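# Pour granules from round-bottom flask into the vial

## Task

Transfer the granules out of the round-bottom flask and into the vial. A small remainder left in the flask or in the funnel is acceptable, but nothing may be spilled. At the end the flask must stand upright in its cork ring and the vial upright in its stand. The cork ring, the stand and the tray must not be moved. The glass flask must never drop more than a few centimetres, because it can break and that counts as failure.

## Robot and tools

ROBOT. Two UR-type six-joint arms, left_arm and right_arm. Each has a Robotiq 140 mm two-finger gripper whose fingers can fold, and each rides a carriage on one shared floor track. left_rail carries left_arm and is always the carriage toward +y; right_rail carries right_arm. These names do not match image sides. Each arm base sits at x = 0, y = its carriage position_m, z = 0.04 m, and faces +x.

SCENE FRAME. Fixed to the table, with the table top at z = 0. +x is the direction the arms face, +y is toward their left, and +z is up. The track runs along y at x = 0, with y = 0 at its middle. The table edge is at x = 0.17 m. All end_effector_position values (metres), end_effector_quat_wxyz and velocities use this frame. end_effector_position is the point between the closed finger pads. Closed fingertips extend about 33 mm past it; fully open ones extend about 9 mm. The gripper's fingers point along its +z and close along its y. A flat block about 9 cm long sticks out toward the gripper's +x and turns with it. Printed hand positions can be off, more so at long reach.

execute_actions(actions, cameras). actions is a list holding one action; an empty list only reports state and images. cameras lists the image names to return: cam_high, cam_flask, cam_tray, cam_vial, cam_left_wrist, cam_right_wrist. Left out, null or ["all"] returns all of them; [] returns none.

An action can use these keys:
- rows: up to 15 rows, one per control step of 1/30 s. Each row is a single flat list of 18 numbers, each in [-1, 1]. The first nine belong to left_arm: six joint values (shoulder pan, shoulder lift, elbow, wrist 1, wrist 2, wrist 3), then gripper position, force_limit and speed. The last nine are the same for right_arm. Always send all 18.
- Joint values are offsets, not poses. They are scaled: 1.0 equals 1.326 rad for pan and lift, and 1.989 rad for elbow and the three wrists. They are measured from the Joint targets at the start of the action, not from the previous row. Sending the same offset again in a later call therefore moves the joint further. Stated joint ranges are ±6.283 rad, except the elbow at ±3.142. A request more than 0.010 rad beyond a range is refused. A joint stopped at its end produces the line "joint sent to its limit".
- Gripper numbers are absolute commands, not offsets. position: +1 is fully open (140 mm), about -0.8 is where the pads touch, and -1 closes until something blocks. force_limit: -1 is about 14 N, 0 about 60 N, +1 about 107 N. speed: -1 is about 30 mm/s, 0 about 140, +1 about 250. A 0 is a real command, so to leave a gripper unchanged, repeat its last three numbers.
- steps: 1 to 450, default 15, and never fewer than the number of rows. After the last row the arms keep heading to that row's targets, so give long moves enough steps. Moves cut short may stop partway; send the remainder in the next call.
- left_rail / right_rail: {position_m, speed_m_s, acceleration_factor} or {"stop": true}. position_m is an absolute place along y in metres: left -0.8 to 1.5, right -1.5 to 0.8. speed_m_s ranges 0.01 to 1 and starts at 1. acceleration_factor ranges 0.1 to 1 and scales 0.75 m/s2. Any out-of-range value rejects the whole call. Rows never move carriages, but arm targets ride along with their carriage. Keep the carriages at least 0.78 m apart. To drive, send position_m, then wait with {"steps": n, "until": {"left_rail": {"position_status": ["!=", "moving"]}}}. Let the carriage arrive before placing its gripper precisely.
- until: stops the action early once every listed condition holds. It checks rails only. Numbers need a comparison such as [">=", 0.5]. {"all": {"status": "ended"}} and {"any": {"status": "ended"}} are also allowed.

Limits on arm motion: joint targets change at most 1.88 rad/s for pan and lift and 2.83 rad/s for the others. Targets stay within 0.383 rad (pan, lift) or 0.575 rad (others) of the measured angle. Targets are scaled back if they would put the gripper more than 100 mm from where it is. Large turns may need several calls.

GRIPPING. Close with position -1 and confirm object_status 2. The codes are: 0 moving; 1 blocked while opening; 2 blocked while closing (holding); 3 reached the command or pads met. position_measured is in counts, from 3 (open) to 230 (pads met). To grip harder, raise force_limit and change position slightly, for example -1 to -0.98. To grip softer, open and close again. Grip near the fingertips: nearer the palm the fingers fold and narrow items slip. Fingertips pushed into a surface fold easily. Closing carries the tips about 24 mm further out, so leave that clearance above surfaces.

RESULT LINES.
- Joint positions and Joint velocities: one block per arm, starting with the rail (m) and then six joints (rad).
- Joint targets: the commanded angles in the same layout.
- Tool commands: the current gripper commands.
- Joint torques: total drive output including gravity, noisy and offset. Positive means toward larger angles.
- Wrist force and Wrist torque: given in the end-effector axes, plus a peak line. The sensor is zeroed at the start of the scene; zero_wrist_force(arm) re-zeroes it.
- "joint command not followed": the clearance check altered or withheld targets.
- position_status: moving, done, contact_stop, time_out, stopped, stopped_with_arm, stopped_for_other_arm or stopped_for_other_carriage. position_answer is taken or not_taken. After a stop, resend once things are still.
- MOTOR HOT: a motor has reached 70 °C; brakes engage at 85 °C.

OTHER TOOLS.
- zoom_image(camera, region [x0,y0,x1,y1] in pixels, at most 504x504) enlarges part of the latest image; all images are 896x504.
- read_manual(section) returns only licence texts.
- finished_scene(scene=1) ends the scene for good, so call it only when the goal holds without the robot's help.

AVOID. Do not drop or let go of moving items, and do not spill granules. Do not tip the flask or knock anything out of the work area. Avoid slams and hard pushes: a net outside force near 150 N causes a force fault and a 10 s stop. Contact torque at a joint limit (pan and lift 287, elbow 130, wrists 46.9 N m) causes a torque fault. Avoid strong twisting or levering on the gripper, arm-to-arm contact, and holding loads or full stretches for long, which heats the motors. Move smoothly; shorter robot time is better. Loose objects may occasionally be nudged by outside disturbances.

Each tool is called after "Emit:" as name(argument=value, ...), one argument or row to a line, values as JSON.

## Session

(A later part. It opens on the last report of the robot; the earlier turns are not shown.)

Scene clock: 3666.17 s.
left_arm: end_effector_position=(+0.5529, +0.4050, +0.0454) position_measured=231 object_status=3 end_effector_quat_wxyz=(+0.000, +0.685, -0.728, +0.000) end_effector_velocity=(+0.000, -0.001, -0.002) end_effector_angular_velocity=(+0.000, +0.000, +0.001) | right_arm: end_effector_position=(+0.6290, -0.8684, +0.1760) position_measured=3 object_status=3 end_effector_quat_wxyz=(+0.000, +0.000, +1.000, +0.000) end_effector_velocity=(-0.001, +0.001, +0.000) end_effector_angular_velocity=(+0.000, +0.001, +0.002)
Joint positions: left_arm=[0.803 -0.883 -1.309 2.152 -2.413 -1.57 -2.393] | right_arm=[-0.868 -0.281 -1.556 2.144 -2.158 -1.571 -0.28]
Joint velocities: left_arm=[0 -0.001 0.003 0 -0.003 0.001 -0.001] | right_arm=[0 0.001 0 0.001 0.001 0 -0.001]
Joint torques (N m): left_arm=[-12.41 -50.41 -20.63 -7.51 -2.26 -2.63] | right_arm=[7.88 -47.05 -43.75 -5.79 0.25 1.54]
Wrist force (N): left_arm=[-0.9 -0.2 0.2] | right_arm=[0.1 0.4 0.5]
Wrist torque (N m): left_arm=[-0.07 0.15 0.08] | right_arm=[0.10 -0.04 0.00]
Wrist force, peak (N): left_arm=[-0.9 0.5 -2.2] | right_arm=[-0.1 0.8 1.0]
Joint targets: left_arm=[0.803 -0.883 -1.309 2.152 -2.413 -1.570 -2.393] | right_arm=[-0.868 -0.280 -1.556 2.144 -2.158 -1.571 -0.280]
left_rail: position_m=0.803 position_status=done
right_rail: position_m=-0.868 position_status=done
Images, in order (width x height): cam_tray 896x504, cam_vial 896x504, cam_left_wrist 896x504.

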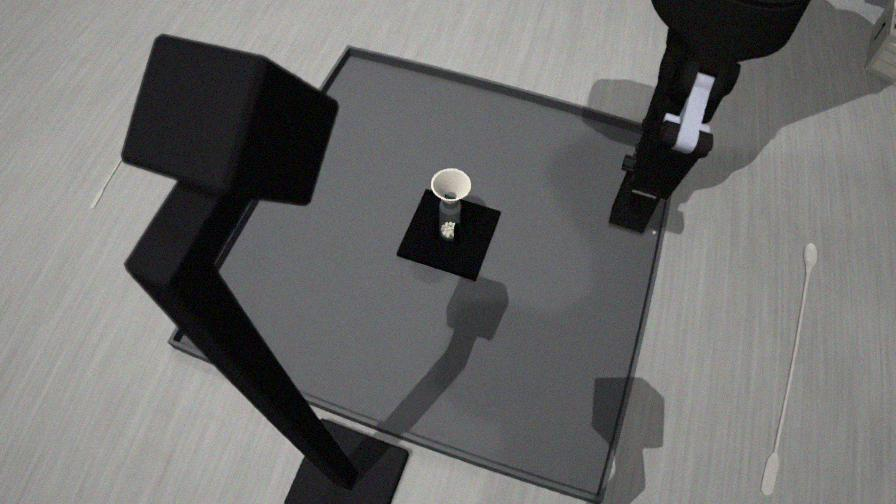

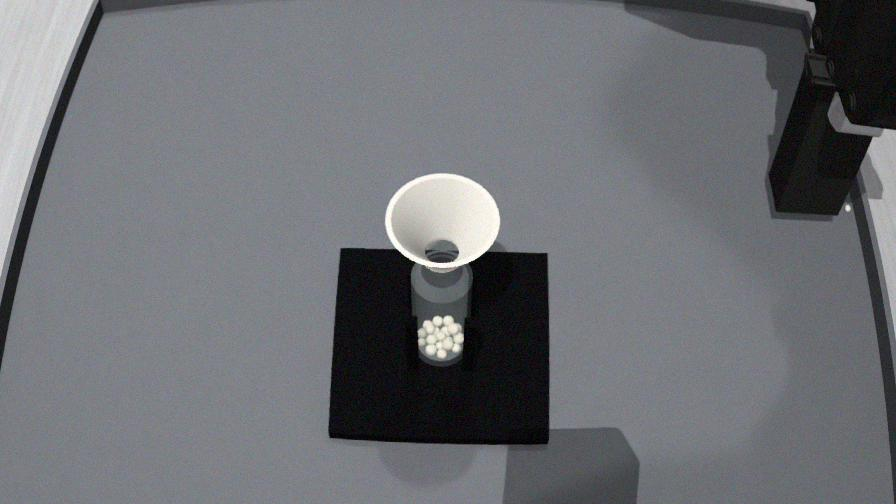

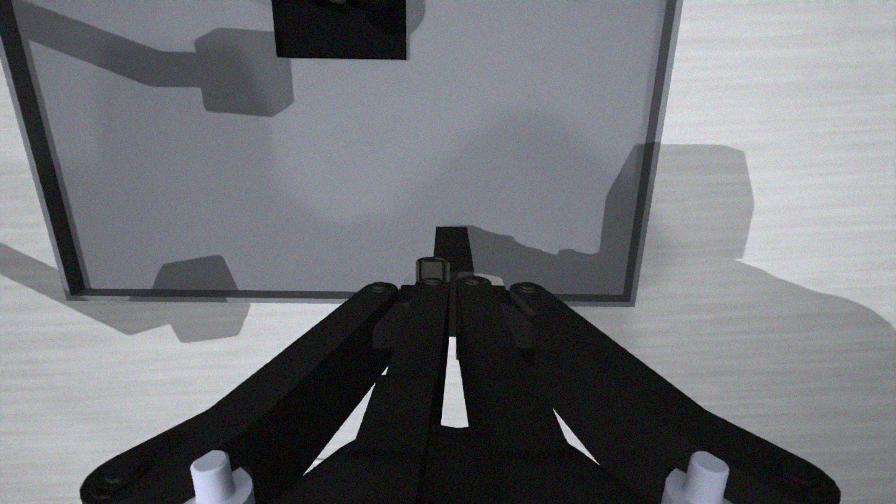

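Emit:
execute_actions(
  actions=[
    {"rows": [[0,0.000370,0.000093,-0.000340,0,0,-1.0,-1.0,-0.5,0,0,0,0,0,0,1.0,0.0,0.0],[0,0.001382,0.000349,-0.001270,0,0,-1.0,-1.0,-0.5,0,0,0,0,0,0,1.0,0.0,0.0],[0,0.002765,0.000698,-0.002541,0,0,-1.0,-1.0,-0.5,0,0,0,0,0,0,1.0,0.0,0.0],[0,0.004147,0.001046,-0.003811,0,0,-1.0,-1.0,-0.5,0,0,0,0,0,0,1.0,0.0,0.0],[0,0.005159,0.001302,-0.004741,0,0,-1.0,-1.0,-0.5,0,0,0,0,0,0,1.0,0.0,0.0],[0,0.005529,0.001395,-0.005081,0,0,-1.0,-1.0,-0.5,0,0,0,0,0,0,1.0,0.0,0.0]], "steps": 8},
  ],
  cameras=["cam_vial"],
)

Emit:
zoom_image(
  camera="cam_vial",
  region=[740, 120, 896, 260],
)

Scene clock: 3733.97 s.
left_arm: end_effector_position=(+0.5529, +0.4050, +0.0404) position_measured=231 object_status=3 end_effector_quat_wxyz=(+0.000, +0.685, -0.728, +0.000) end_effector_velocity=(+0.000, +0.000, -0.001) end_effector_angular_velocity=(+0.000, +0.000, +0.000) | right_arm: end_effector_position=(+0.6290, -0.8684, +0.1760) position_measured=3 object_status=3 end_effector_quat_wxyz=(+0.000, +0.000, +1.000, +0.000) end_effector_velocity=(+0.000, -0.001, +0.001) end_effector_angular_velocity=(-0.001, -0.002, -0.001)
Joint positions: left_arm=[0.803 -0.883 -1.302 2.154 -2.423 -1.57 -2.393] | right_arm=[-0.868 -0.281 -1.556 2.144 -2.158 -1.571 -0.281]
Joint velocities: left_arm=[0 0 0.002 0 -0.002 0 0] | right_arm=[0 -0.001 -0.002 0 -0.001 0 0]
Joint torques (N m): left_arm=[-10.55 -53.22 -20.07 -7.48 -2.13 -2.4] | right_arm=[5.85 -42.62 -43.07 -5.56 0.09 1.64]
Wrist force (N, zeroed by zero_wrist_force on left_arm): left_arm=[0.7 0.0 -0.5] | right_arm=[0.0 0.6 0.7]
Wrist torque (N m, zeroed by zero_wrist_force on left_arm): left_arm=[0.00 -0.15 0.00] | right_arm=[0.13 0.00 0.00]
Wrist force, peak (N, zeroed by zero_wrist_force on left_arm): left_arm=[0.5 -0.2 -0.7] | right_arm=[-0.1 0.6 1.2]
Joint targets: left_arm=[0.803 -0.883 -1.301 2.154 -2.424 -1.570 -2.393] | right_arm=[-0.868 -0.280 -1.556 2.144 -2.158 -1.571 -0.280]
left_rail: position_m=0.803 position_status=done
right_rail: position_m=-0.868 position_status=done
Images, in order (width x height): cam_vial 896x504.

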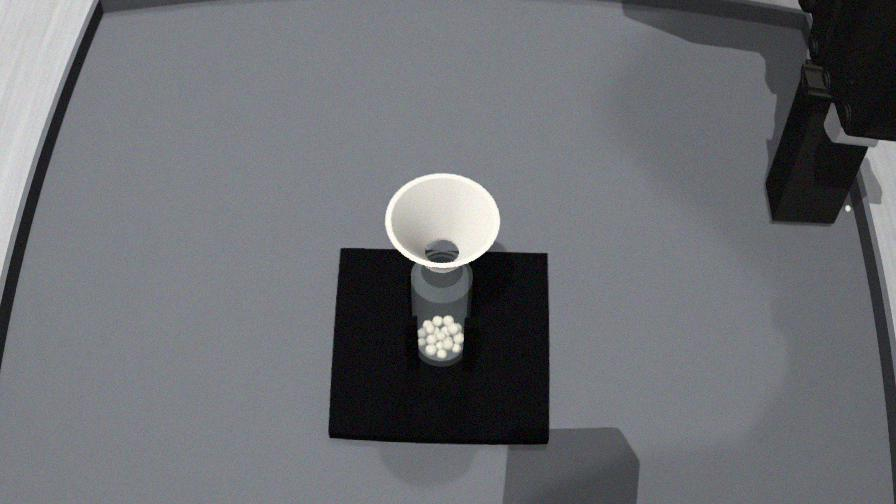

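Scaled by 3.231 from the camera's 896x504 image, which has a finer 1280x720 frame.

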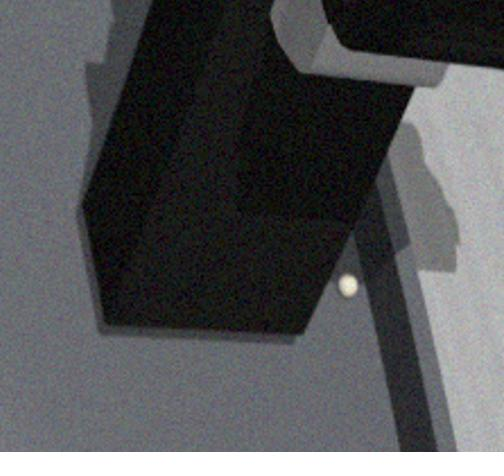

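Emit:
execute_actions(
  actions=[
    {"rows": [[0,0.000224,0.000055,-0.000204,0,0,-1.0,-1.0,-0.5,0,0,0,0,0,0,1.0,0.0,0.0],[0,0.000836,0.000205,-0.000762,0,0,-1.0,-1.0,-0.5,0,0,0,0,0,0,1.0,0.0,0.0],[0,0.001671,0.000410,-0.001524,0,0,-1.0,-1.0,-0.5,0,0,0,0,0,0,1.0,0.0,0.0],[0,0.002507,0.000614,-0.002285,0,0,-1.0,-1.0,-0.5,0,0,0,0,0,0,1.0,0.0,0.0],[0,0.003118,0.000764,-0.002843,0,0,-1.0,-1.0,-0.5,0,0,0,0,0,0,1.0,0.0,0.0],[0,0.003342,0.000819,-0.003047,0,0,-1.0,-1.0,-0.5,0,0,0,0,0,0,1.0,0.0,0.0]], "steps": 8},
  ],
  cameras=["cam_vial", "cam_tray"],
)

Emit:
zoom_image(
  camera="cam_vial",
  region=[740, 120, 896, 260],
)

Emit:
zoom_image(
  camera="cam_tray",
  region=[590, 160, 700, 270],
)

Scene clock: 3752.97 s.
left_arm: end_effector_position=(+0.5529, +0.4050, +0.0374) position_measured=231 object_status=3 end_effector_quat_wxyz=(+0.000, +0.685, -0.728, +0.000) end_effector_velocity=(+0.000, +0.000, -0.002) end_effector_angular_velocity=(+0.000, +0.000, +0.001) | right_arm: end_effector_position=(+0.6290, -0.8684, +0.1760) position_measured=3 object_status=3 end_effector_quat_wxyz=(+0.000, +0.000, +1.000, +0.000) end_effector_velocity=(+0.000, +0.000, +0.001) end_effector_angular_velocity=(+0.000, -0.001, +0.000)
Joint positions: left_arm=[0.803 -0.883 -1.297 2.156 -2.429 -1.57 -2.393] | right_arm=[-0.868 -0.281 -1.556 2.144 -2.158 -1.571 -0.28]
Joint velocities: left_arm=[0 0 0.002 0.001 -0.003 0 -0.001] | right_arm=[0 0 0 -0.001 0 0 0]
Joint torques (N m): left_arm=[-8.91 -53.79 -21.34 -7.07 -1.8 -2.48] | right_arm=[6.88 -45.23 -43.64 -5.83 0 1.79]
Wrist force (N, zeroed by zero_wrist_force on left_arm): left_arm=[0.2 -0.1 -0.2] | right_arm=[0.0 0.5 0.5]
Wrist torque (N m, zeroed by zero_wrist_force on left_arm): left_arm=[-0.02 -0.04 0.00] | right_arm=[0.11 -0.01 0.00]
Wrist force, peak (N, zeroed by zero_wrist_force on left_arm): left_arm=[1.1 -0.2 0.1] | right_arm=[0.0 0.6 1.2]
Joint targets: left_arm=[0.803 -0.883 -1.297 2.156 -2.430 -1.570 -2.393] | right_arm=[-0.868 -0.280 -1.556 2.144 -2.158 -1.571 -0.280]
left_rail: position_m=0.803 position_status=done
right_rail: position_m=-0.868 position_status=done
Images, in order (width x height): cam_tray 896x504, cam_vial 896x504.

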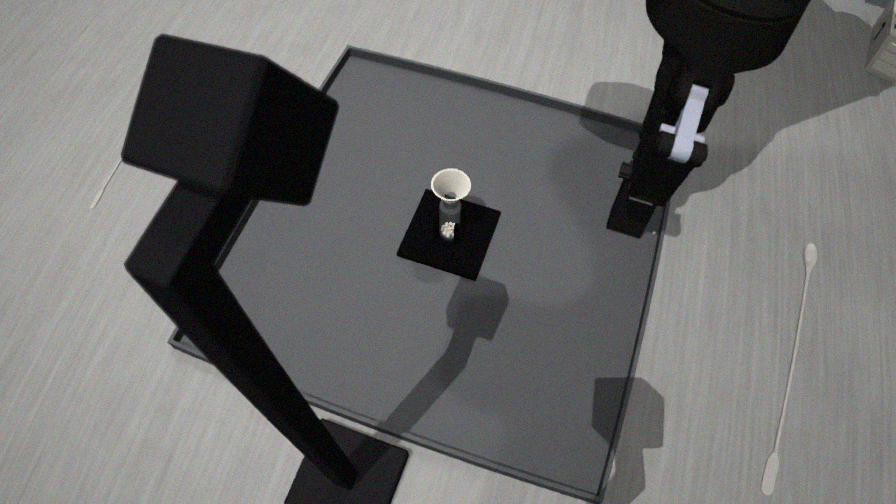

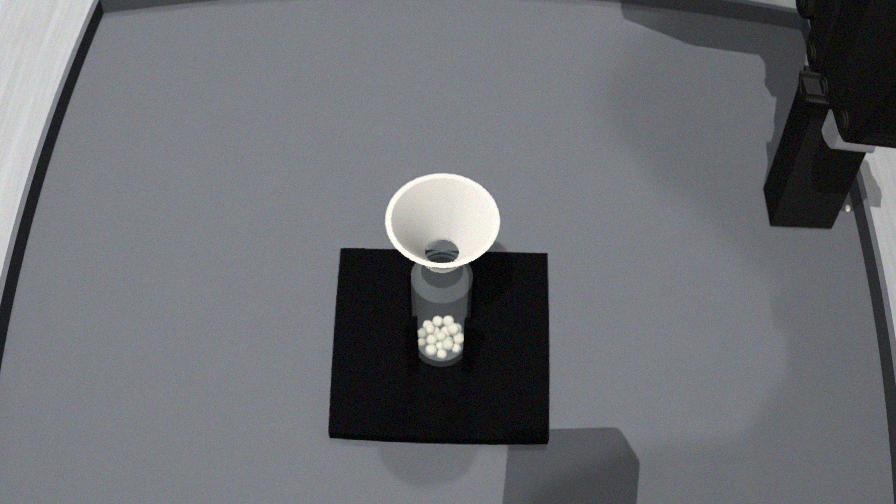

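Scaled by 3.231 from the camera's 896x504 image, which has a finer 1280x720 frame.

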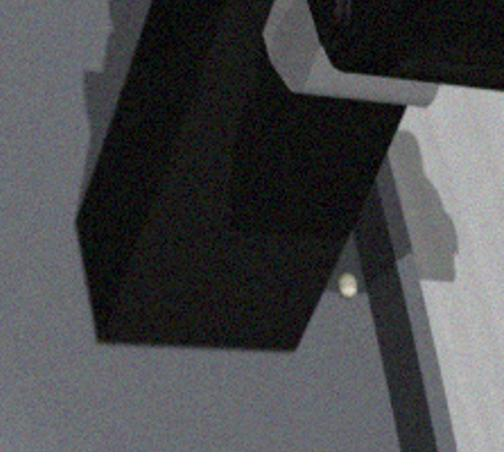

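Scaled by 4.582 from the camera's 896x504 image, which has a finer 1280x720 frame.

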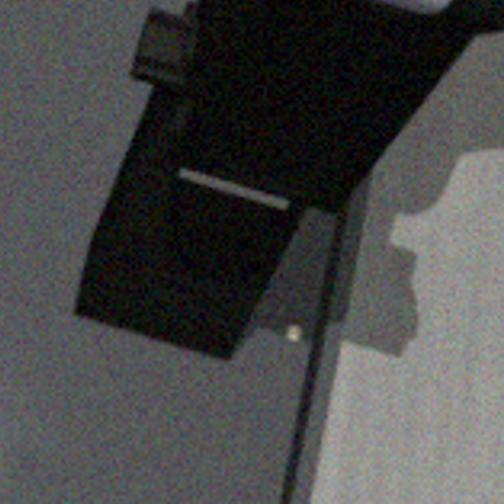

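Emit:
execute_actions(
  actions=[
    {"rows": [[0,0.000252,0.000060,-0.000229,0,0,-1.0,-1.0,-0.5,0,0,0,0,0,0,1.0,0.0,0.0],[0,0.000841,0.000202,-0.000762,0,0,-1.0,-1.0,-0.5,0,0,0,0,0,0,1.0,0.0,0.0],[0,0.001429,0.000343,-0.001295,0,0,-1.0,-1.0,-0.5,0,0,0,0,0,0,1.0,0.0,0.0],[0,0.001681,0.000403,-0.001524,0,0,-1.0,-1.0,-0.5,0,0,0,0,0,0,1.0,0.0,0.0]], "steps": 8},
  ],
  cameras=["cam_vial"],
)

Emit:
zoom_image(
  camera="cam_vial",
  region=[756, 160, 876, 256],
)

Scene clock: 3763.77 s.
left_arm: end_effector_position=(+0.5529, +0.4050, +0.0358) position_measured=231 object_status=3 end_effector_quat_wxyz=(+0.000, +0.685, -0.728, +0.000) end_effector_velocity=(+0.000, +0.000, -0.001) end_effector_angular_velocity=(+0.000, +0.000, +0.000) | right_arm: end_effector_position=(+0.6290, -0.8684, +0.1760) position_measured=3 object_status=3 end_effector_quat_wxyz=(+0.000, +0.000, +1.000, +0.000) end_effector_velocity=(+0.001, -0.001, +0.001) end_effector_angular_velocity=(+0.000, -0.002, -0.001)
Joint positions: left_arm=[0.803 -0.883 -1.295 2.157 -2.432 -1.57 -2.393] | right_arm=[-0.868 -0.281 -1.556 2.144 -2.158 -1.571 -0.281]
Joint velocities: left_arm=[0 0 0.001 0.001 -0.001 0 0] | right_arm=[0 -0.001 0 -0.001 0 0 0]
Joint torques (N m): left_arm=[-5.59 -45.43 -18.34 -6.37 -1.56 -2.46] | right_arm=[9.15 -46.26 -43.92 -5.06 0.2 1.67]
Wrist force (N, zeroed by zero_wrist_force on left_arm): left_arm=[0.0 0.8 -8.1] | right_arm=[-0.2 0.4 0.6]
Wrist torque (N m, zeroed by zero_wrist_force on left_arm): left_arm=[-0.02 -0.23 0.00] | right_arm=[0.09 0.02 0.00]
Wrist force, peak (N, zeroed by zero_wrist_force on left_arm): left_arm=[0.0 0.8 -8.1] | right_arm=[-0.4 0.4 1.1]
Joint targets: left_arm=[0.803 -0.883 -1.295 2.157 -2.433 -1.570 -2.393] | right_arm=[-0.868 -0.280 -1.556 2.144 -2.158 -1.571 -0.280]
left_rail: position_m=0.803 position_status=done
right_rail: position_m=-0.868 position_status=done
Images, in order (width x height): cam_vial 896x504.

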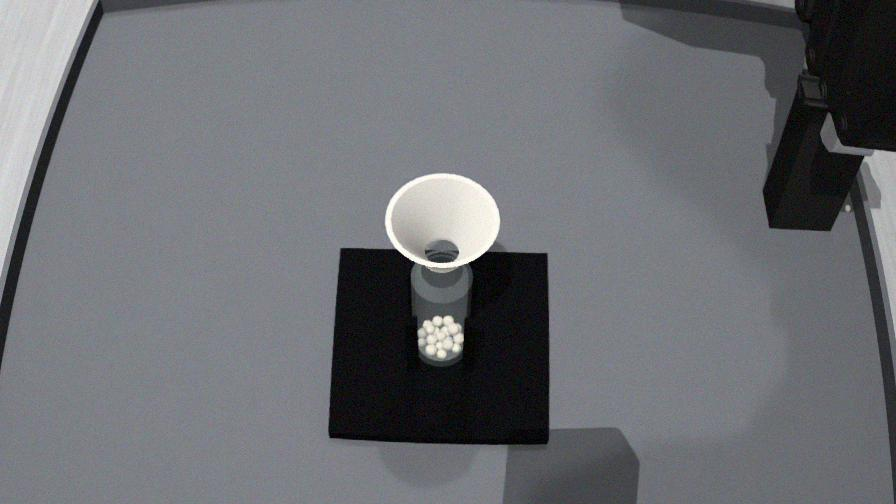

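Scaled by 4.200 from the camera's 896x504 image, which has a finer 1280x720 frame.

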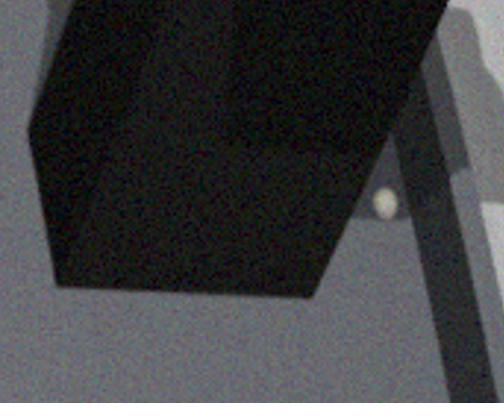

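Emit:
execute_actions(
  actions=[
    {"rows": [[0,-0.000123,-0.000030,0.000112,0,0,-1.0,-1.0,-0.5,0,0,0,0,0,0,1.0,0.0,0.0],[0,-0.000431,-0.000104,0.000391,0,0,-1.0,-1.0,-0.5,0,0,0,0,0,0,1.0,0.0,0.0],[0,-0.000801,-0.000192,0.000726,0,0,-1.0,-1.0,-0.5,0,0,0,0,0,0,1.0,0.0,0.0],[0,-0.001109,-0.000266,0.001005,0,0,-1.0,-1.0,-0.5,0,0,0,0,0,0,1.0,0.0,0.0],[0,-0.001232,-0.000296,0.001117,0,0,-1.0,-1.0,-0.5,0,0,0,0,0,0,1.0,0.0,0.0],[0,-0.001232,-0.000296,0.001117,0,0,-0.63,-1.0,-1.0,0,0,0,0,0,0,1.0,0.0,0.0]], "steps": 24},
  ],
  cameras=["cam_vial", "cam_tray", "cam_left_wrist"],
)

Emit:
zoom_image(
  camera="cam_vial",
  region=[756, 160, 876, 256],
)

Emit:
zoom_image(
  camera="cam_left_wrist",
  region=[380, 200, 530, 320],
)

Scene clock: 3842.50 s.
left_arm: end_effector_position=(+0.5529, +0.4050, +0.0368) position_measured=209 object_status=3 end_effector_quat_wxyz=(+0.000, +0.685, -0.728, +0.000) end_effector_velocity=(+0.001, +0.001, +0.000) end_effector_angular_velocity=(+0.000, -0.001, +0.002) | right_arm: end_effector_position=(+0.6290, -0.8684, +0.1760) position_measured=3 object_status=3 end_effector_quat_wxyz=(+0.000, +0.000, +1.000, +0.000) end_effector_velocity=(+0.000, +0.001, +0.000) end_effector_angular_velocity=(-0.001, -0.001, +0.002)
Joint positions: left_arm=[0.803 -0.883 -1.296 2.156 -2.43 -1.57 -2.393] | right_arm=[-0.868 -0.281 -1.556 2.144 -2.158 -1.571 -0.28]
Joint velocities: left_arm=[0 0.001 0 0 0 0.001 0] | right_arm=[0 0.002 -0.001 0.001 -0.001 -0.001 0]
Joint torques (N m): left_arm=[-4.81 -75.17 -43.64 -3.13 -1.28 -2.1] | right_arm=[10.74 -45.65 -44.73 -5.66 -0.09 1.14]
Wrist force (N, zeroed by zero_wrist_force on left_arm): left_arm=[0.6 0.0 -0.2] | right_arm=[-0.4 0.4 0.7]
Wrist torque (N m, zeroed by zero_wrist_force on left_arm): left_arm=[0.00 -0.12 -0.01] | right_arm=[0.08 0.07 0.00]
Wrist force, peak (N, zeroed by zero_wrist_force on left_arm): left_arm=[-1.0 1.3 -20.2] | right_arm=[0.1 0.8 1.0]
Joint targets: left_arm=[0.803 -0.883 -1.296 2.156 -2.430 -1.570 -2.393] | right_arm=[-0.868 -0.280 -1.556 2.144 -2.158 -1.571 -0.280]
left_rail: position_m=0.803 position_status=done
right_rail: position_m=-0.868 position_status=done
Images, in order (width x height): cam_tray 896x504, cam_vial 896x504, cam_left_wrist 896x504.

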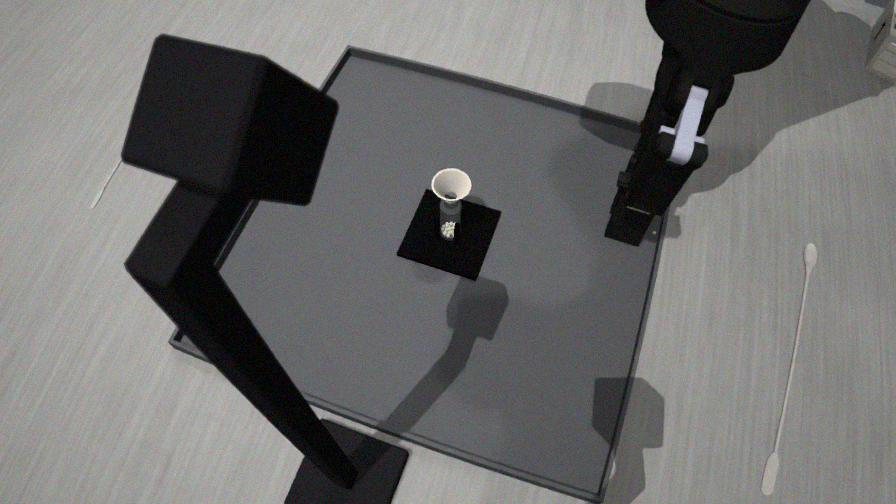

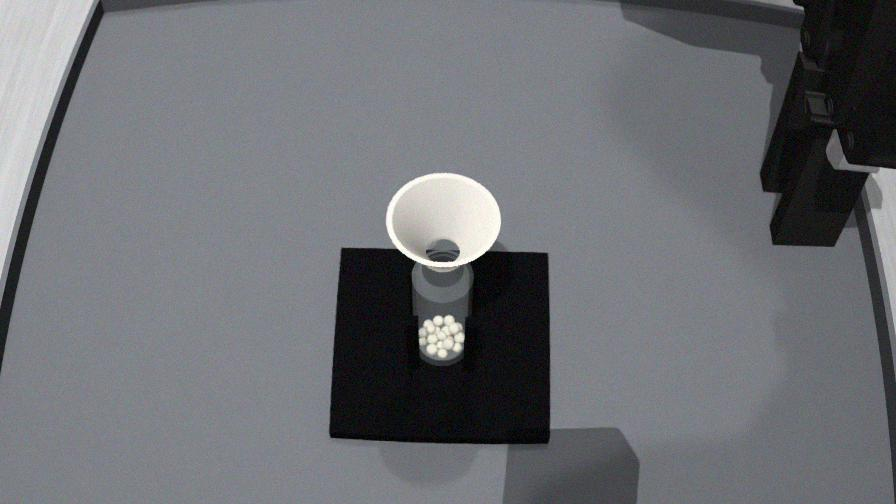

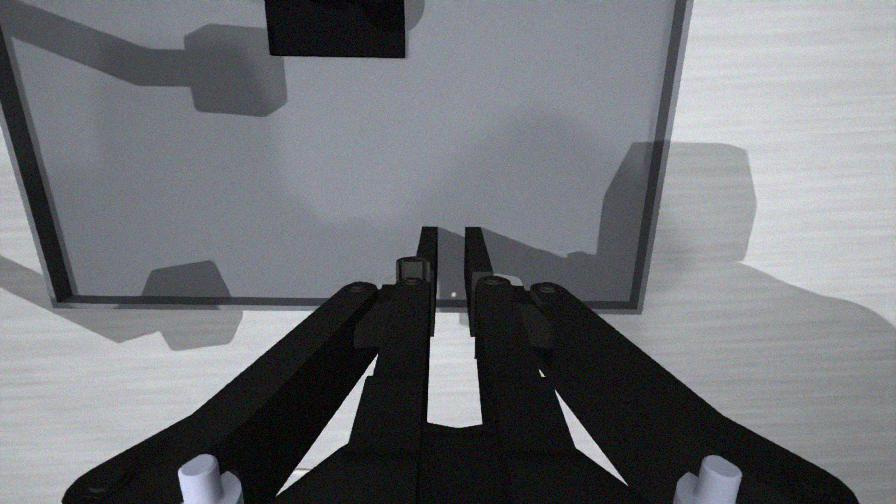

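Scaled by 4.200 from the camera's 896x504 image, which has a finer 1280x720 frame.

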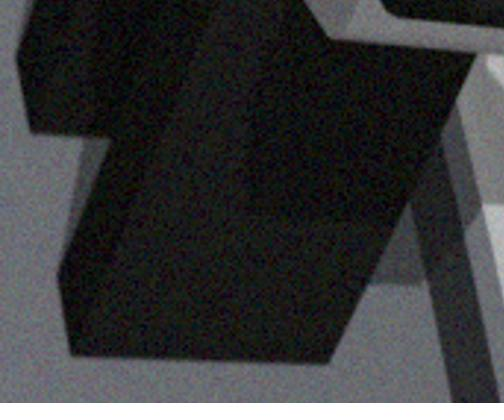

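Scaled by 3.360 from the camera's 896x504 image, which has a finer 1280x720 frame.

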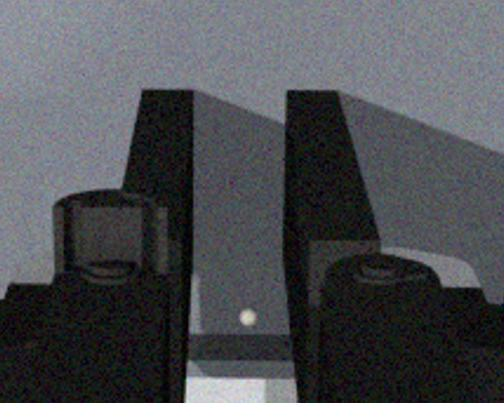

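Emit:
execute_actions(
  actions=[
    {"rows": [[0.000275,-0.000251,0.000241,-0.000074,0,0.000183,-0.63,-1.0,-1.0,0,0,0,0,0,0,1.0,0.0,0.0],[0.001027,-0.000938,0.000900,-0.000275,0,0.000685,-0.63,-1.0,-1.0,0,0,0,0,0,0,1.0,0.0,0.0],[0.002053,-0.001876,0.001801,-0.000550,0,0.001369,-0.63,-1.0,-1.0,0,0,0,0,0,0,1.0,0.0,0.0],[0.003080,-0.002814,0.002701,-0.000825,0,0.002054,-0.63,-1.0,-1.0,0,0,0,0,0,0,1.0,0.0,0.0],[0.003831,-0.003501,0.003360,-0.001026,0,0.002555,-0.63,-1.0,-1.0,0,0,0,0,0,0,1.0,0.0,0.0],[0.004106,-0.003752,0.003601,-0.001100,0,0.002738,-0.63,-1.0,-1.0,0,0,0,0,0,0,1.0,0.0,0.0]], "steps": 10},
  ],
  cameras=["cam_vial", "cam_left_wrist"],
)

Emit:
zoom_image(
  camera="cam_vial",
  region=[756, 160, 876, 256],
)

Emit:
zoom_image(
  camera="cam_left_wrist",
  region=[380, 200, 530, 320],
)

Scene clock: 3932.77 s.
left_arm: end_effector_position=(+0.5526, +0.4107, +0.0368) position_measured=209 object_status=3 end_effector_quat_wxyz=(+0.000, +0.685, -0.728, +0.000) end_effector_velocity=(+0.001, +0.003, +0.000) end_effector_angular_velocity=(+0.001, -0.001, +0.001) | right_arm: end_effector_position=(+0.6290, -0.8684, +0.1760) position_measured=3 object_status=3 end_effector_quat_wxyz=(+0.000, +0.000, +1.000, +0.000) end_effector_velocity=(+0.001, -0.001, +0.001) end_effector_angular_velocity=(-0.001, -0.001, -0.001)
Joint positions: left_arm=[0.803 -0.878 -1.301 2.163 -2.432 -1.57 -2.388] | right_arm=[-0.868 -0.281 -1.556 2.144 -2.158 -1.571 -0.281]
Joint velocities: left_arm=[0 0.003 -0.002 0.002 -0.001 0.001 0.002] | right_arm=[0 -0.001 0 -0.002 0 -0.001 0]
Joint torques (N m): left_arm=[12.96 -75.6 -19.24 -7.05 -1.15 3.19] | right_arm=[11.03 -47.99 -43.42 -5.37 -0.18 1.37]
Wrist force (N, zeroed by zero_wrist_force on left_arm): left_arm=[0.6 0.2 -0.5] | right_arm=[0.0 0.7 0.6]
Wrist torque (N m, zeroed by zero_wrist_force on left_arm): left_arm=[0.03 -0.13 -0.01] | right_arm=[0.14 0.00 0.00]
Wrist force, peak (N, zeroed by zero_wrist_force on left_arm): left_arm=[0.8 0.0 -0.8] | right_arm=[-0.3 0.7 1.1]
Joint targets: left_arm=[0.803 -0.877 -1.301 2.163 -2.433 -1.570 -2.387] | right_arm=[-0.868 -0.280 -1.556 2.144 -2.158 -1.571 -0.280]
left_rail: position_m=0.803 position_status=done
right_rail: position_m=-0.868 position_status=done
Images, in order (width x height): cam_vial 896x504, cam_left_wrist 896x504.

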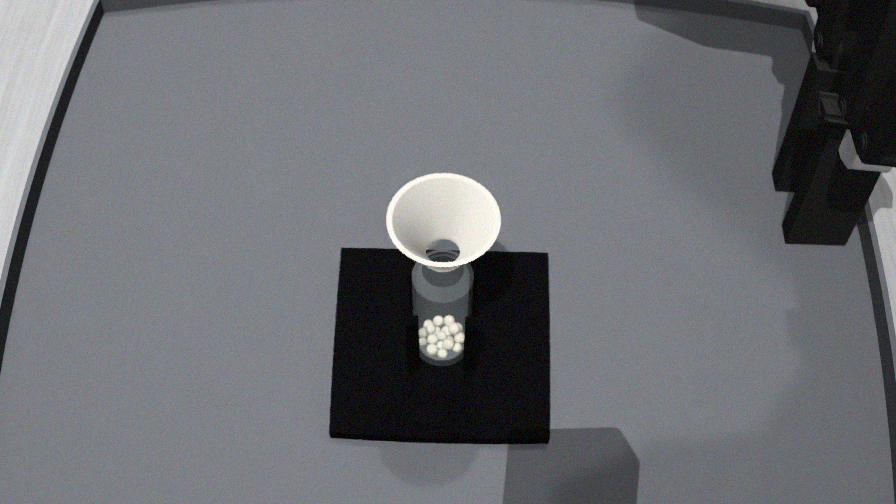

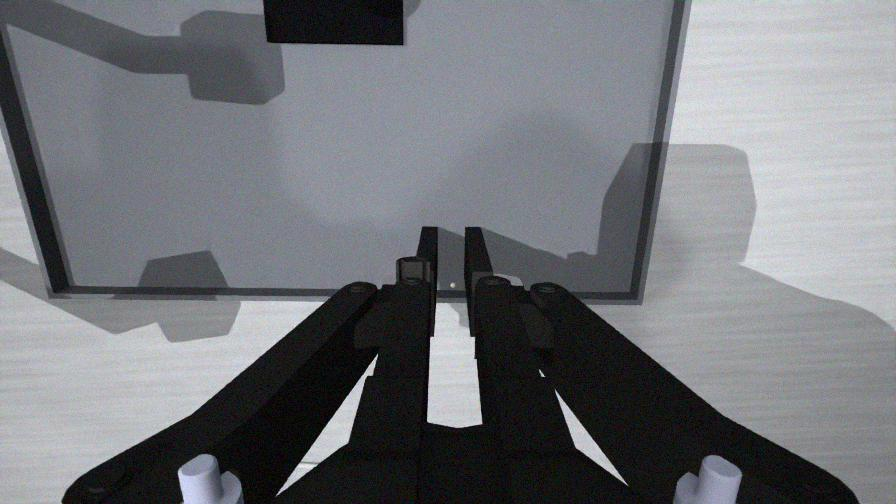

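Scaled by 4.200 from the camera's 896x504 image, which has a finer 1280x720 frame.

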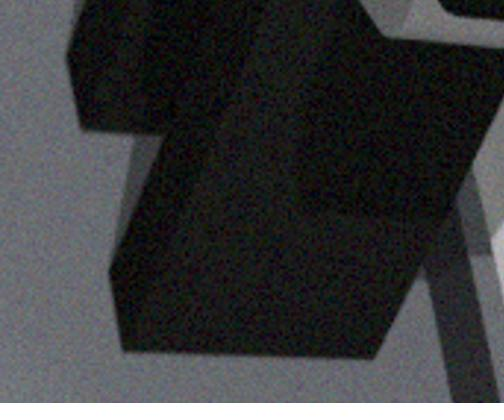

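Scaled by 3.360 from the camera's 896x504 image, which has a finer 1280x720 frame.

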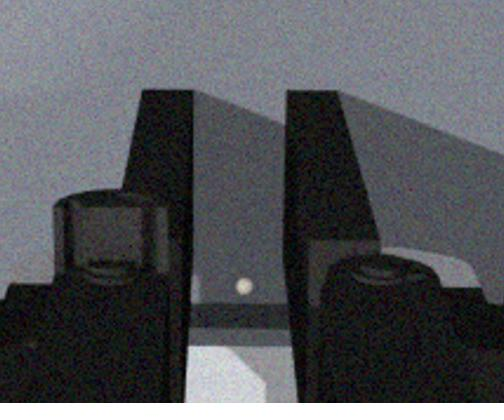

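Emit:
execute_actions(
  actions=[
    {"rows": [[0.000241,-0.000215,0.000207,-0.000063,0,0.000161,-0.63,-1.0,-1.0,0,0,0,0,0,0,1.0,0.0,0.0],[0.000900,-0.000804,0.000772,-0.000236,0,0.000600,-0.63,-1.0,-1.0,0,0,0,0,0,0,1.0,0.0,0.0],[0.001800,-0.001608,0.001543,-0.000471,0,0.001200,-0.63,-1.0,-1.0,0,0,0,0,0,0,1.0,0.0,0.0],[0.002700,-0.002412,0.002315,-0.000707,0,0.001800,-0.63,-1.0,-1.0,0,0,0,0,0,0,1.0,0.0,0.0],[0.003359,-0.003001,0.002879,-0.000879,0,0.002239,-0.63,-1.0,-1.0,0,0,0,0,0,0,1.0,0.0,0.0],[0.003600,-0.003216,0.003086,-0.000942,0,0.002400,-0.63,-1.0,-1.0,0,0,0,0,0,0,1.0,0.0,0.0]], "steps": 14},
  ],
  cameras=["cam_vial", "cam_tray", "cam_left_wrist"],
)

Emit:
zoom_image(
  camera="cam_vial",
  region=[776, 160, 896, 256],
)

Emit:
zoom_image(
  camera="cam_left_wrist",
  region=[380, 200, 530, 320],
)

Emit:
zoom_image(
  camera="cam_tray",
  region=[600, 170, 690, 260],
)

Scene clock: 3986.23 s.
left_arm: end_effector_position=(+0.5523, +0.4161, +0.0368) position_measured=209 object_status=3 end_effector_quat_wxyz=(+0.000, +0.685, -0.728, +0.000) end_effector_velocity=(+0.000, +0.001, +0.000) end_effector_angular_velocity=(+0.000, +0.001, +0.002) | right_arm: end_effector_position=(+0.6290, -0.8684, +0.1760) position_measured=3 object_status=3 end_effector_quat_wxyz=(+0.000, +0.000, +1.000, +0.000) end_effector_velocity=(+0.000, +0.002, +0.000) end_effector_angular_velocity=(+0.001, +0.000, +0.003)
Joint positions: left_arm=[0.803 -0.873 -1.306 2.169 -2.434 -1.57 -2.383] | right_arm=[-0.868 -0.281 -1.556 2.144 -2.158 -1.571 -0.28]
Joint velocities: left_arm=[0 0.001 -0.001 0.001 0 -0.001 -0.001] | right_arm=[0 0.003 0.001 0 -0.001 0.001 -0.001]
Joint torques (N m): left_arm=[14.06 -74.13 -20.92 -7.34 -0.96 3.06] | right_arm=[10.59 -44.05 -43.21 -5.9 0.19 1.19]
Wrist force (N, zeroed by zero_wrist_force on left_arm): left_arm=[0.8 0.1 -0.2] | right_arm=[-0.1 0.3 0.6]
Wrist torque (N m, zeroed by zero_wrist_force on left_arm): left_arm=[0.01 -0.18 -0.01] | right_arm=[0.07 0.01 0.00]
Wrist force, peak (N, zeroed by zero_wrist_force on left_arm): left_arm=[0.5 -0.5 -0.6] | right_arm=[-0.3 0.7 1.1]
Joint targets: left_arm=[0.803 -0.873 -1.306 2.170 -2.434 -1.570 -2.383] | right_arm=[-0.868 -0.280 -1.556 2.144 -2.158 -1.571 -0.280]
left_rail: position_m=0.803 position_status=done
right_rail: position_m=-0.868 position_status=done
Images, in order (width x height): cam_tray 896x504, cam_vial 896x504, cam_left_wrist 896x504.

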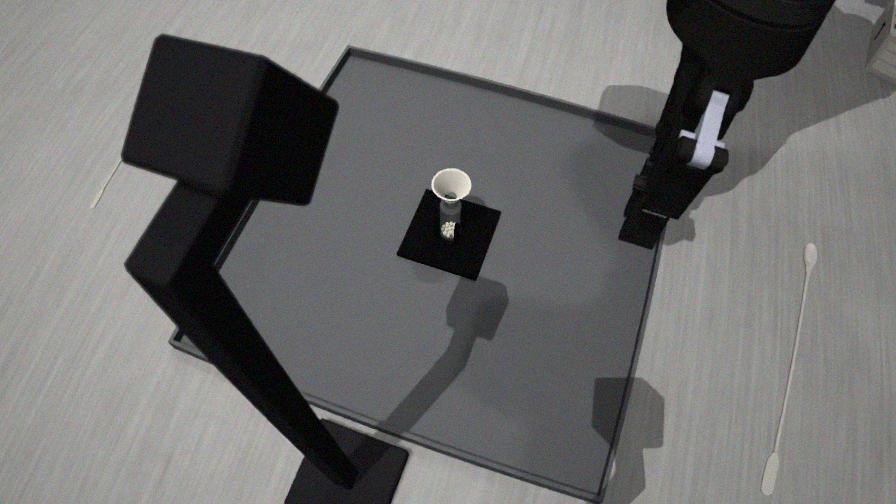

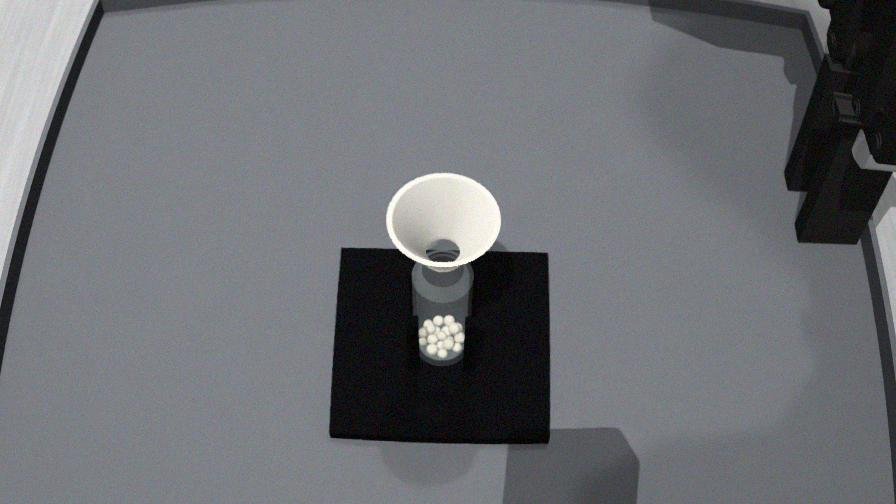

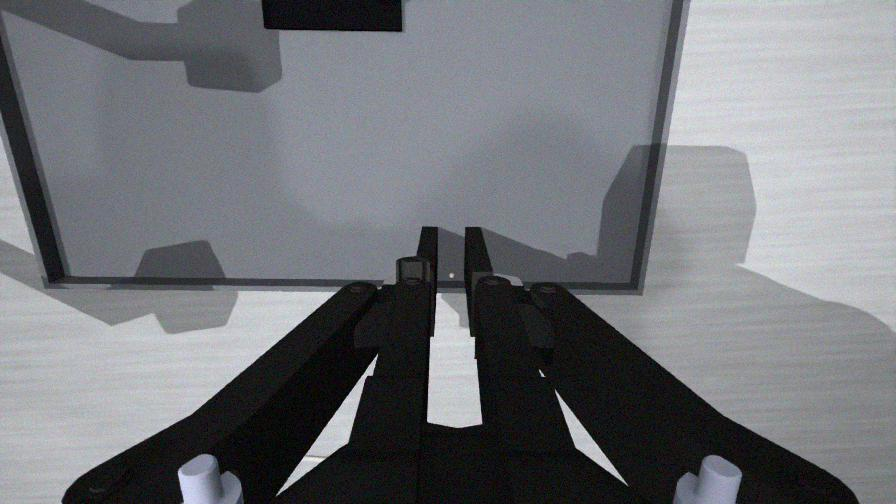

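Scaled by 4.200 from the camera's 896x504 image, which has a finer 1280x720 frame.

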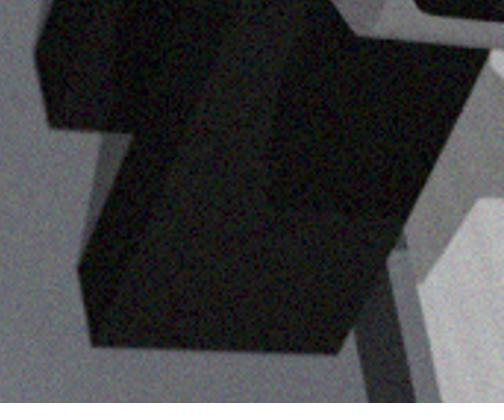

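Scaled by 3.360 from the camera's 896x504 image, which has a finer 1280x720 frame.

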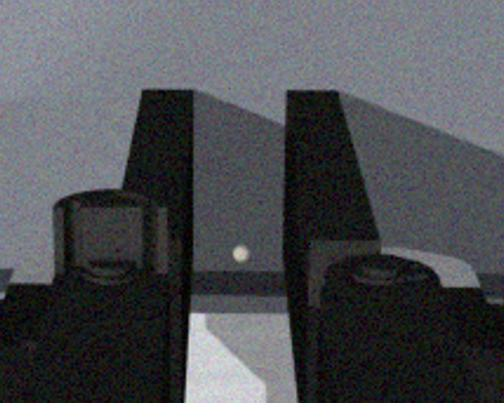

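Scaled by 5.600 from the camera's 896x504 image, which has a finer 1280x720 frame.

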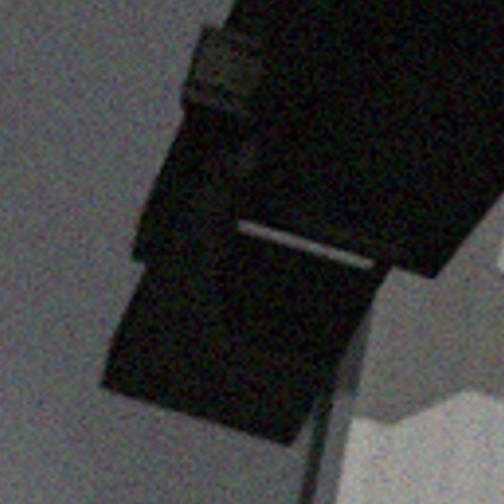

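Emit:
execute_actions(
  actions=[
    {"rows": [[0.000186,-0.000144,0.000138,-0.000042,0,0.000124,-0.63,-1.0,-1.0,0,0,0,0,0,0,1.0,0.0,0.0],[0.000558,-0.000431,0.000413,-0.000125,0,0.000372,-0.63,-1.0,-1.0,0,0,0,0,0,0,1.0,0.0,0.0],[0.000744,-0.000575,0.000550,-0.000166,0,0.000496,-0.63,-1.0,-1.0,0,0,0,0,0,0,1.0,0.0,0.0],[0.000744,-0.000575,0.000550,-0.000166,0,0.000496,-0.63,-1.0,-1.0,0,0,0,0,0,0,1.0,0.0,0.0],[0.000744,-0.000575,0.000550,-0.000166,0,0.000496,-0.63,-1.0,-1.0,0,0,0,0,0,0,1.0,0.0,0.0],[0.000744,-0.000575,0.000550,-0.000166,0,0.000496,-0.63,-1.0,-1.0,0,0,0,0,0,0,1.0,0.0,0.0],[0.000744,-0.000575,0.000550,-0.000166,0,0.000496,-0.63,-1.0,-1.0,0,0,0,0,0,0,1.0,0.0,0.0],[0.000744,-0.000575,0.000550,-0.000166,0,0.000496,-0.63,-1.0,-1.0,0,0,0,0,0,0,1.0,0.0,0.0],[0.000744,-0.000575,0.000550,-0.000166,0,0.000496,-1.0,-1.0,-1.0,0,0,0,0,0,0,1.0,0.0,0.0]], "steps": 33},
  ],
  cameras=["cam_vial", "cam_left_wrist"],
)

Emit:
zoom_image(
  camera="cam_vial",
  region=[776, 160, 896, 256],
)

Emit:
zoom_image(
  camera="cam_left_wrist",
  region=[380, 200, 530, 320],
)

Scene clock: 4008.60 s.
left_arm: end_effector_position=(+0.5523, +0.4172, +0.0368) position_measured=231 object_status=3 end_effector_quat_wxyz=(+0.000, +0.685, -0.728, +0.000) end_effector_velocity=(+0.000, -0.001, +0.000) end_effector_angular_velocity=(+0.000, -0.001, +0.001) | right_arm: end_effector_position=(+0.6290, -0.8684, +0.1760) position_measured=3 object_status=3 end_effector_quat_wxyz=(+0.000, +0.000, +1.000, +0.000) end_effector_velocity=(+0.000, -0.001, +0.001) end_effector_angular_velocity=(-0.001, +0.000, -0.001)
Joint positions: left_arm=[0.803 -0.872 -1.306 2.171 -2.435 -1.57 -2.382] | right_arm=[-0.868 -0.281 -1.556 2.144 -2.158 -1.571 -0.28]
Joint velocities: left_arm=[0 0 0 0 -0.001 0.001 -0.002] | right_arm=[0 -0.001 -0.001 0 0.001 -0.001 0]
Joint torques (N m): left_arm=[13.2 -73.16 -21.79 -6.63 -0.84 3.3] | right_arm=[8.58 -47.14 -43.08 -6.05 -0.12 1.65]
Wrist force (N, zeroed by zero_wrist_force on left_arm): left_arm=[0.4 -0.1 -0.4] | right_arm=[0.0 0.5 0.6]
Wrist torque (N m, zeroed by zero_wrist_force on left_arm): left_arm=[-0.03 -0.09 -0.01] | right_arm=[0.11 -0.03 0.00]
Wrist force, peak (N, zeroed by zero_wrist_force on left_arm): left_arm=[0.4 0.6 -0.9] | right_arm=[0.0 0.7 1.1]
Joint targets: left_arm=[0.803 -0.872 -1.306 2.171 -2.435 -1.570 -2.382] | right_arm=[-0.868 -0.280 -1.556 2.144 -2.158 -1.571 -0.280]
left_rail: position_m=0.803 position_status=done
right_rail: position_m=-0.868 position_status=done
Images, in order (width x height): cam_vial 896x504, cam_left_wrist 896x504.

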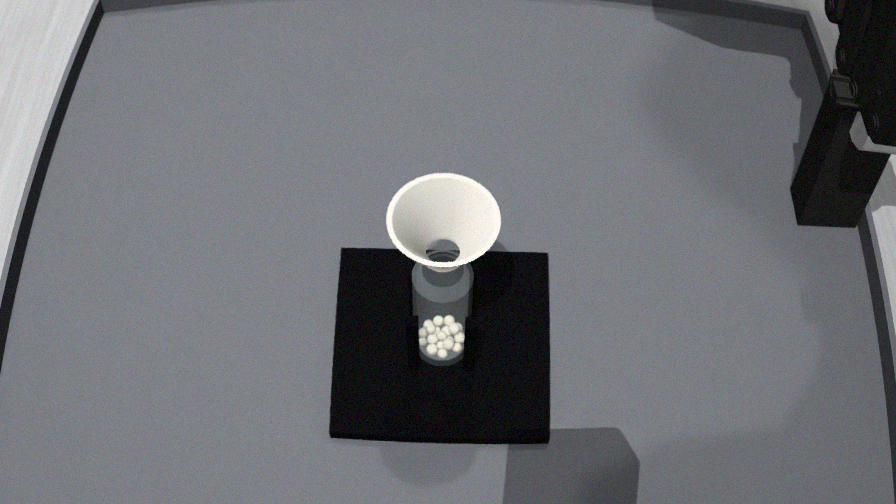

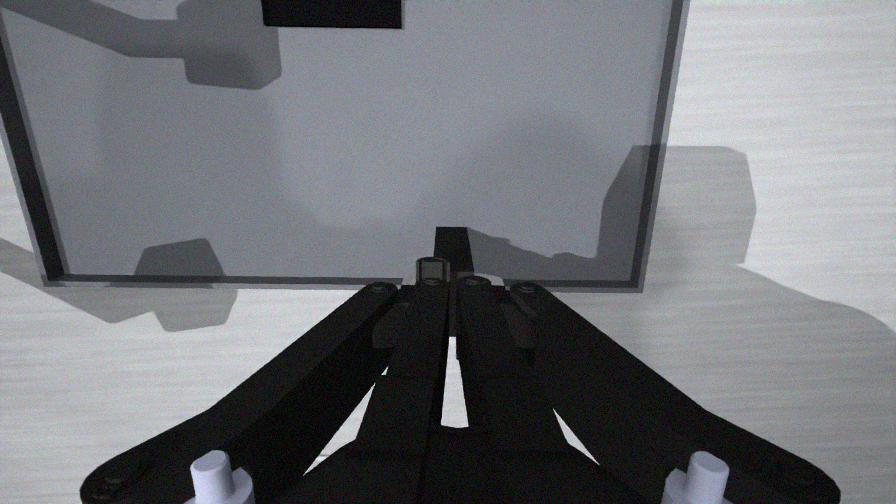

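Scaled by 4.200 from the camera's 896x504 image, which has a finer 1280x720 frame.

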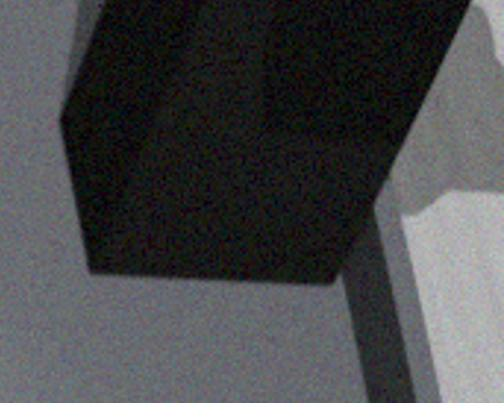

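Scaled by 3.360 from the camera's 896x504 image, which has a finer 1280x720 frame.

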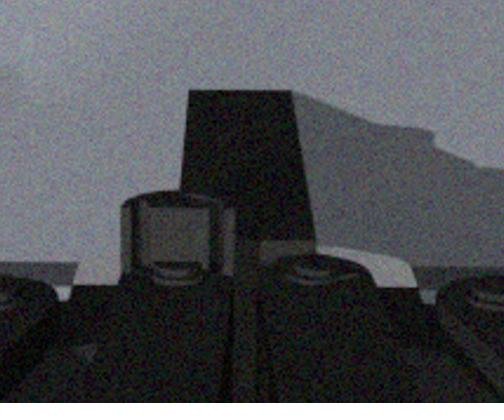

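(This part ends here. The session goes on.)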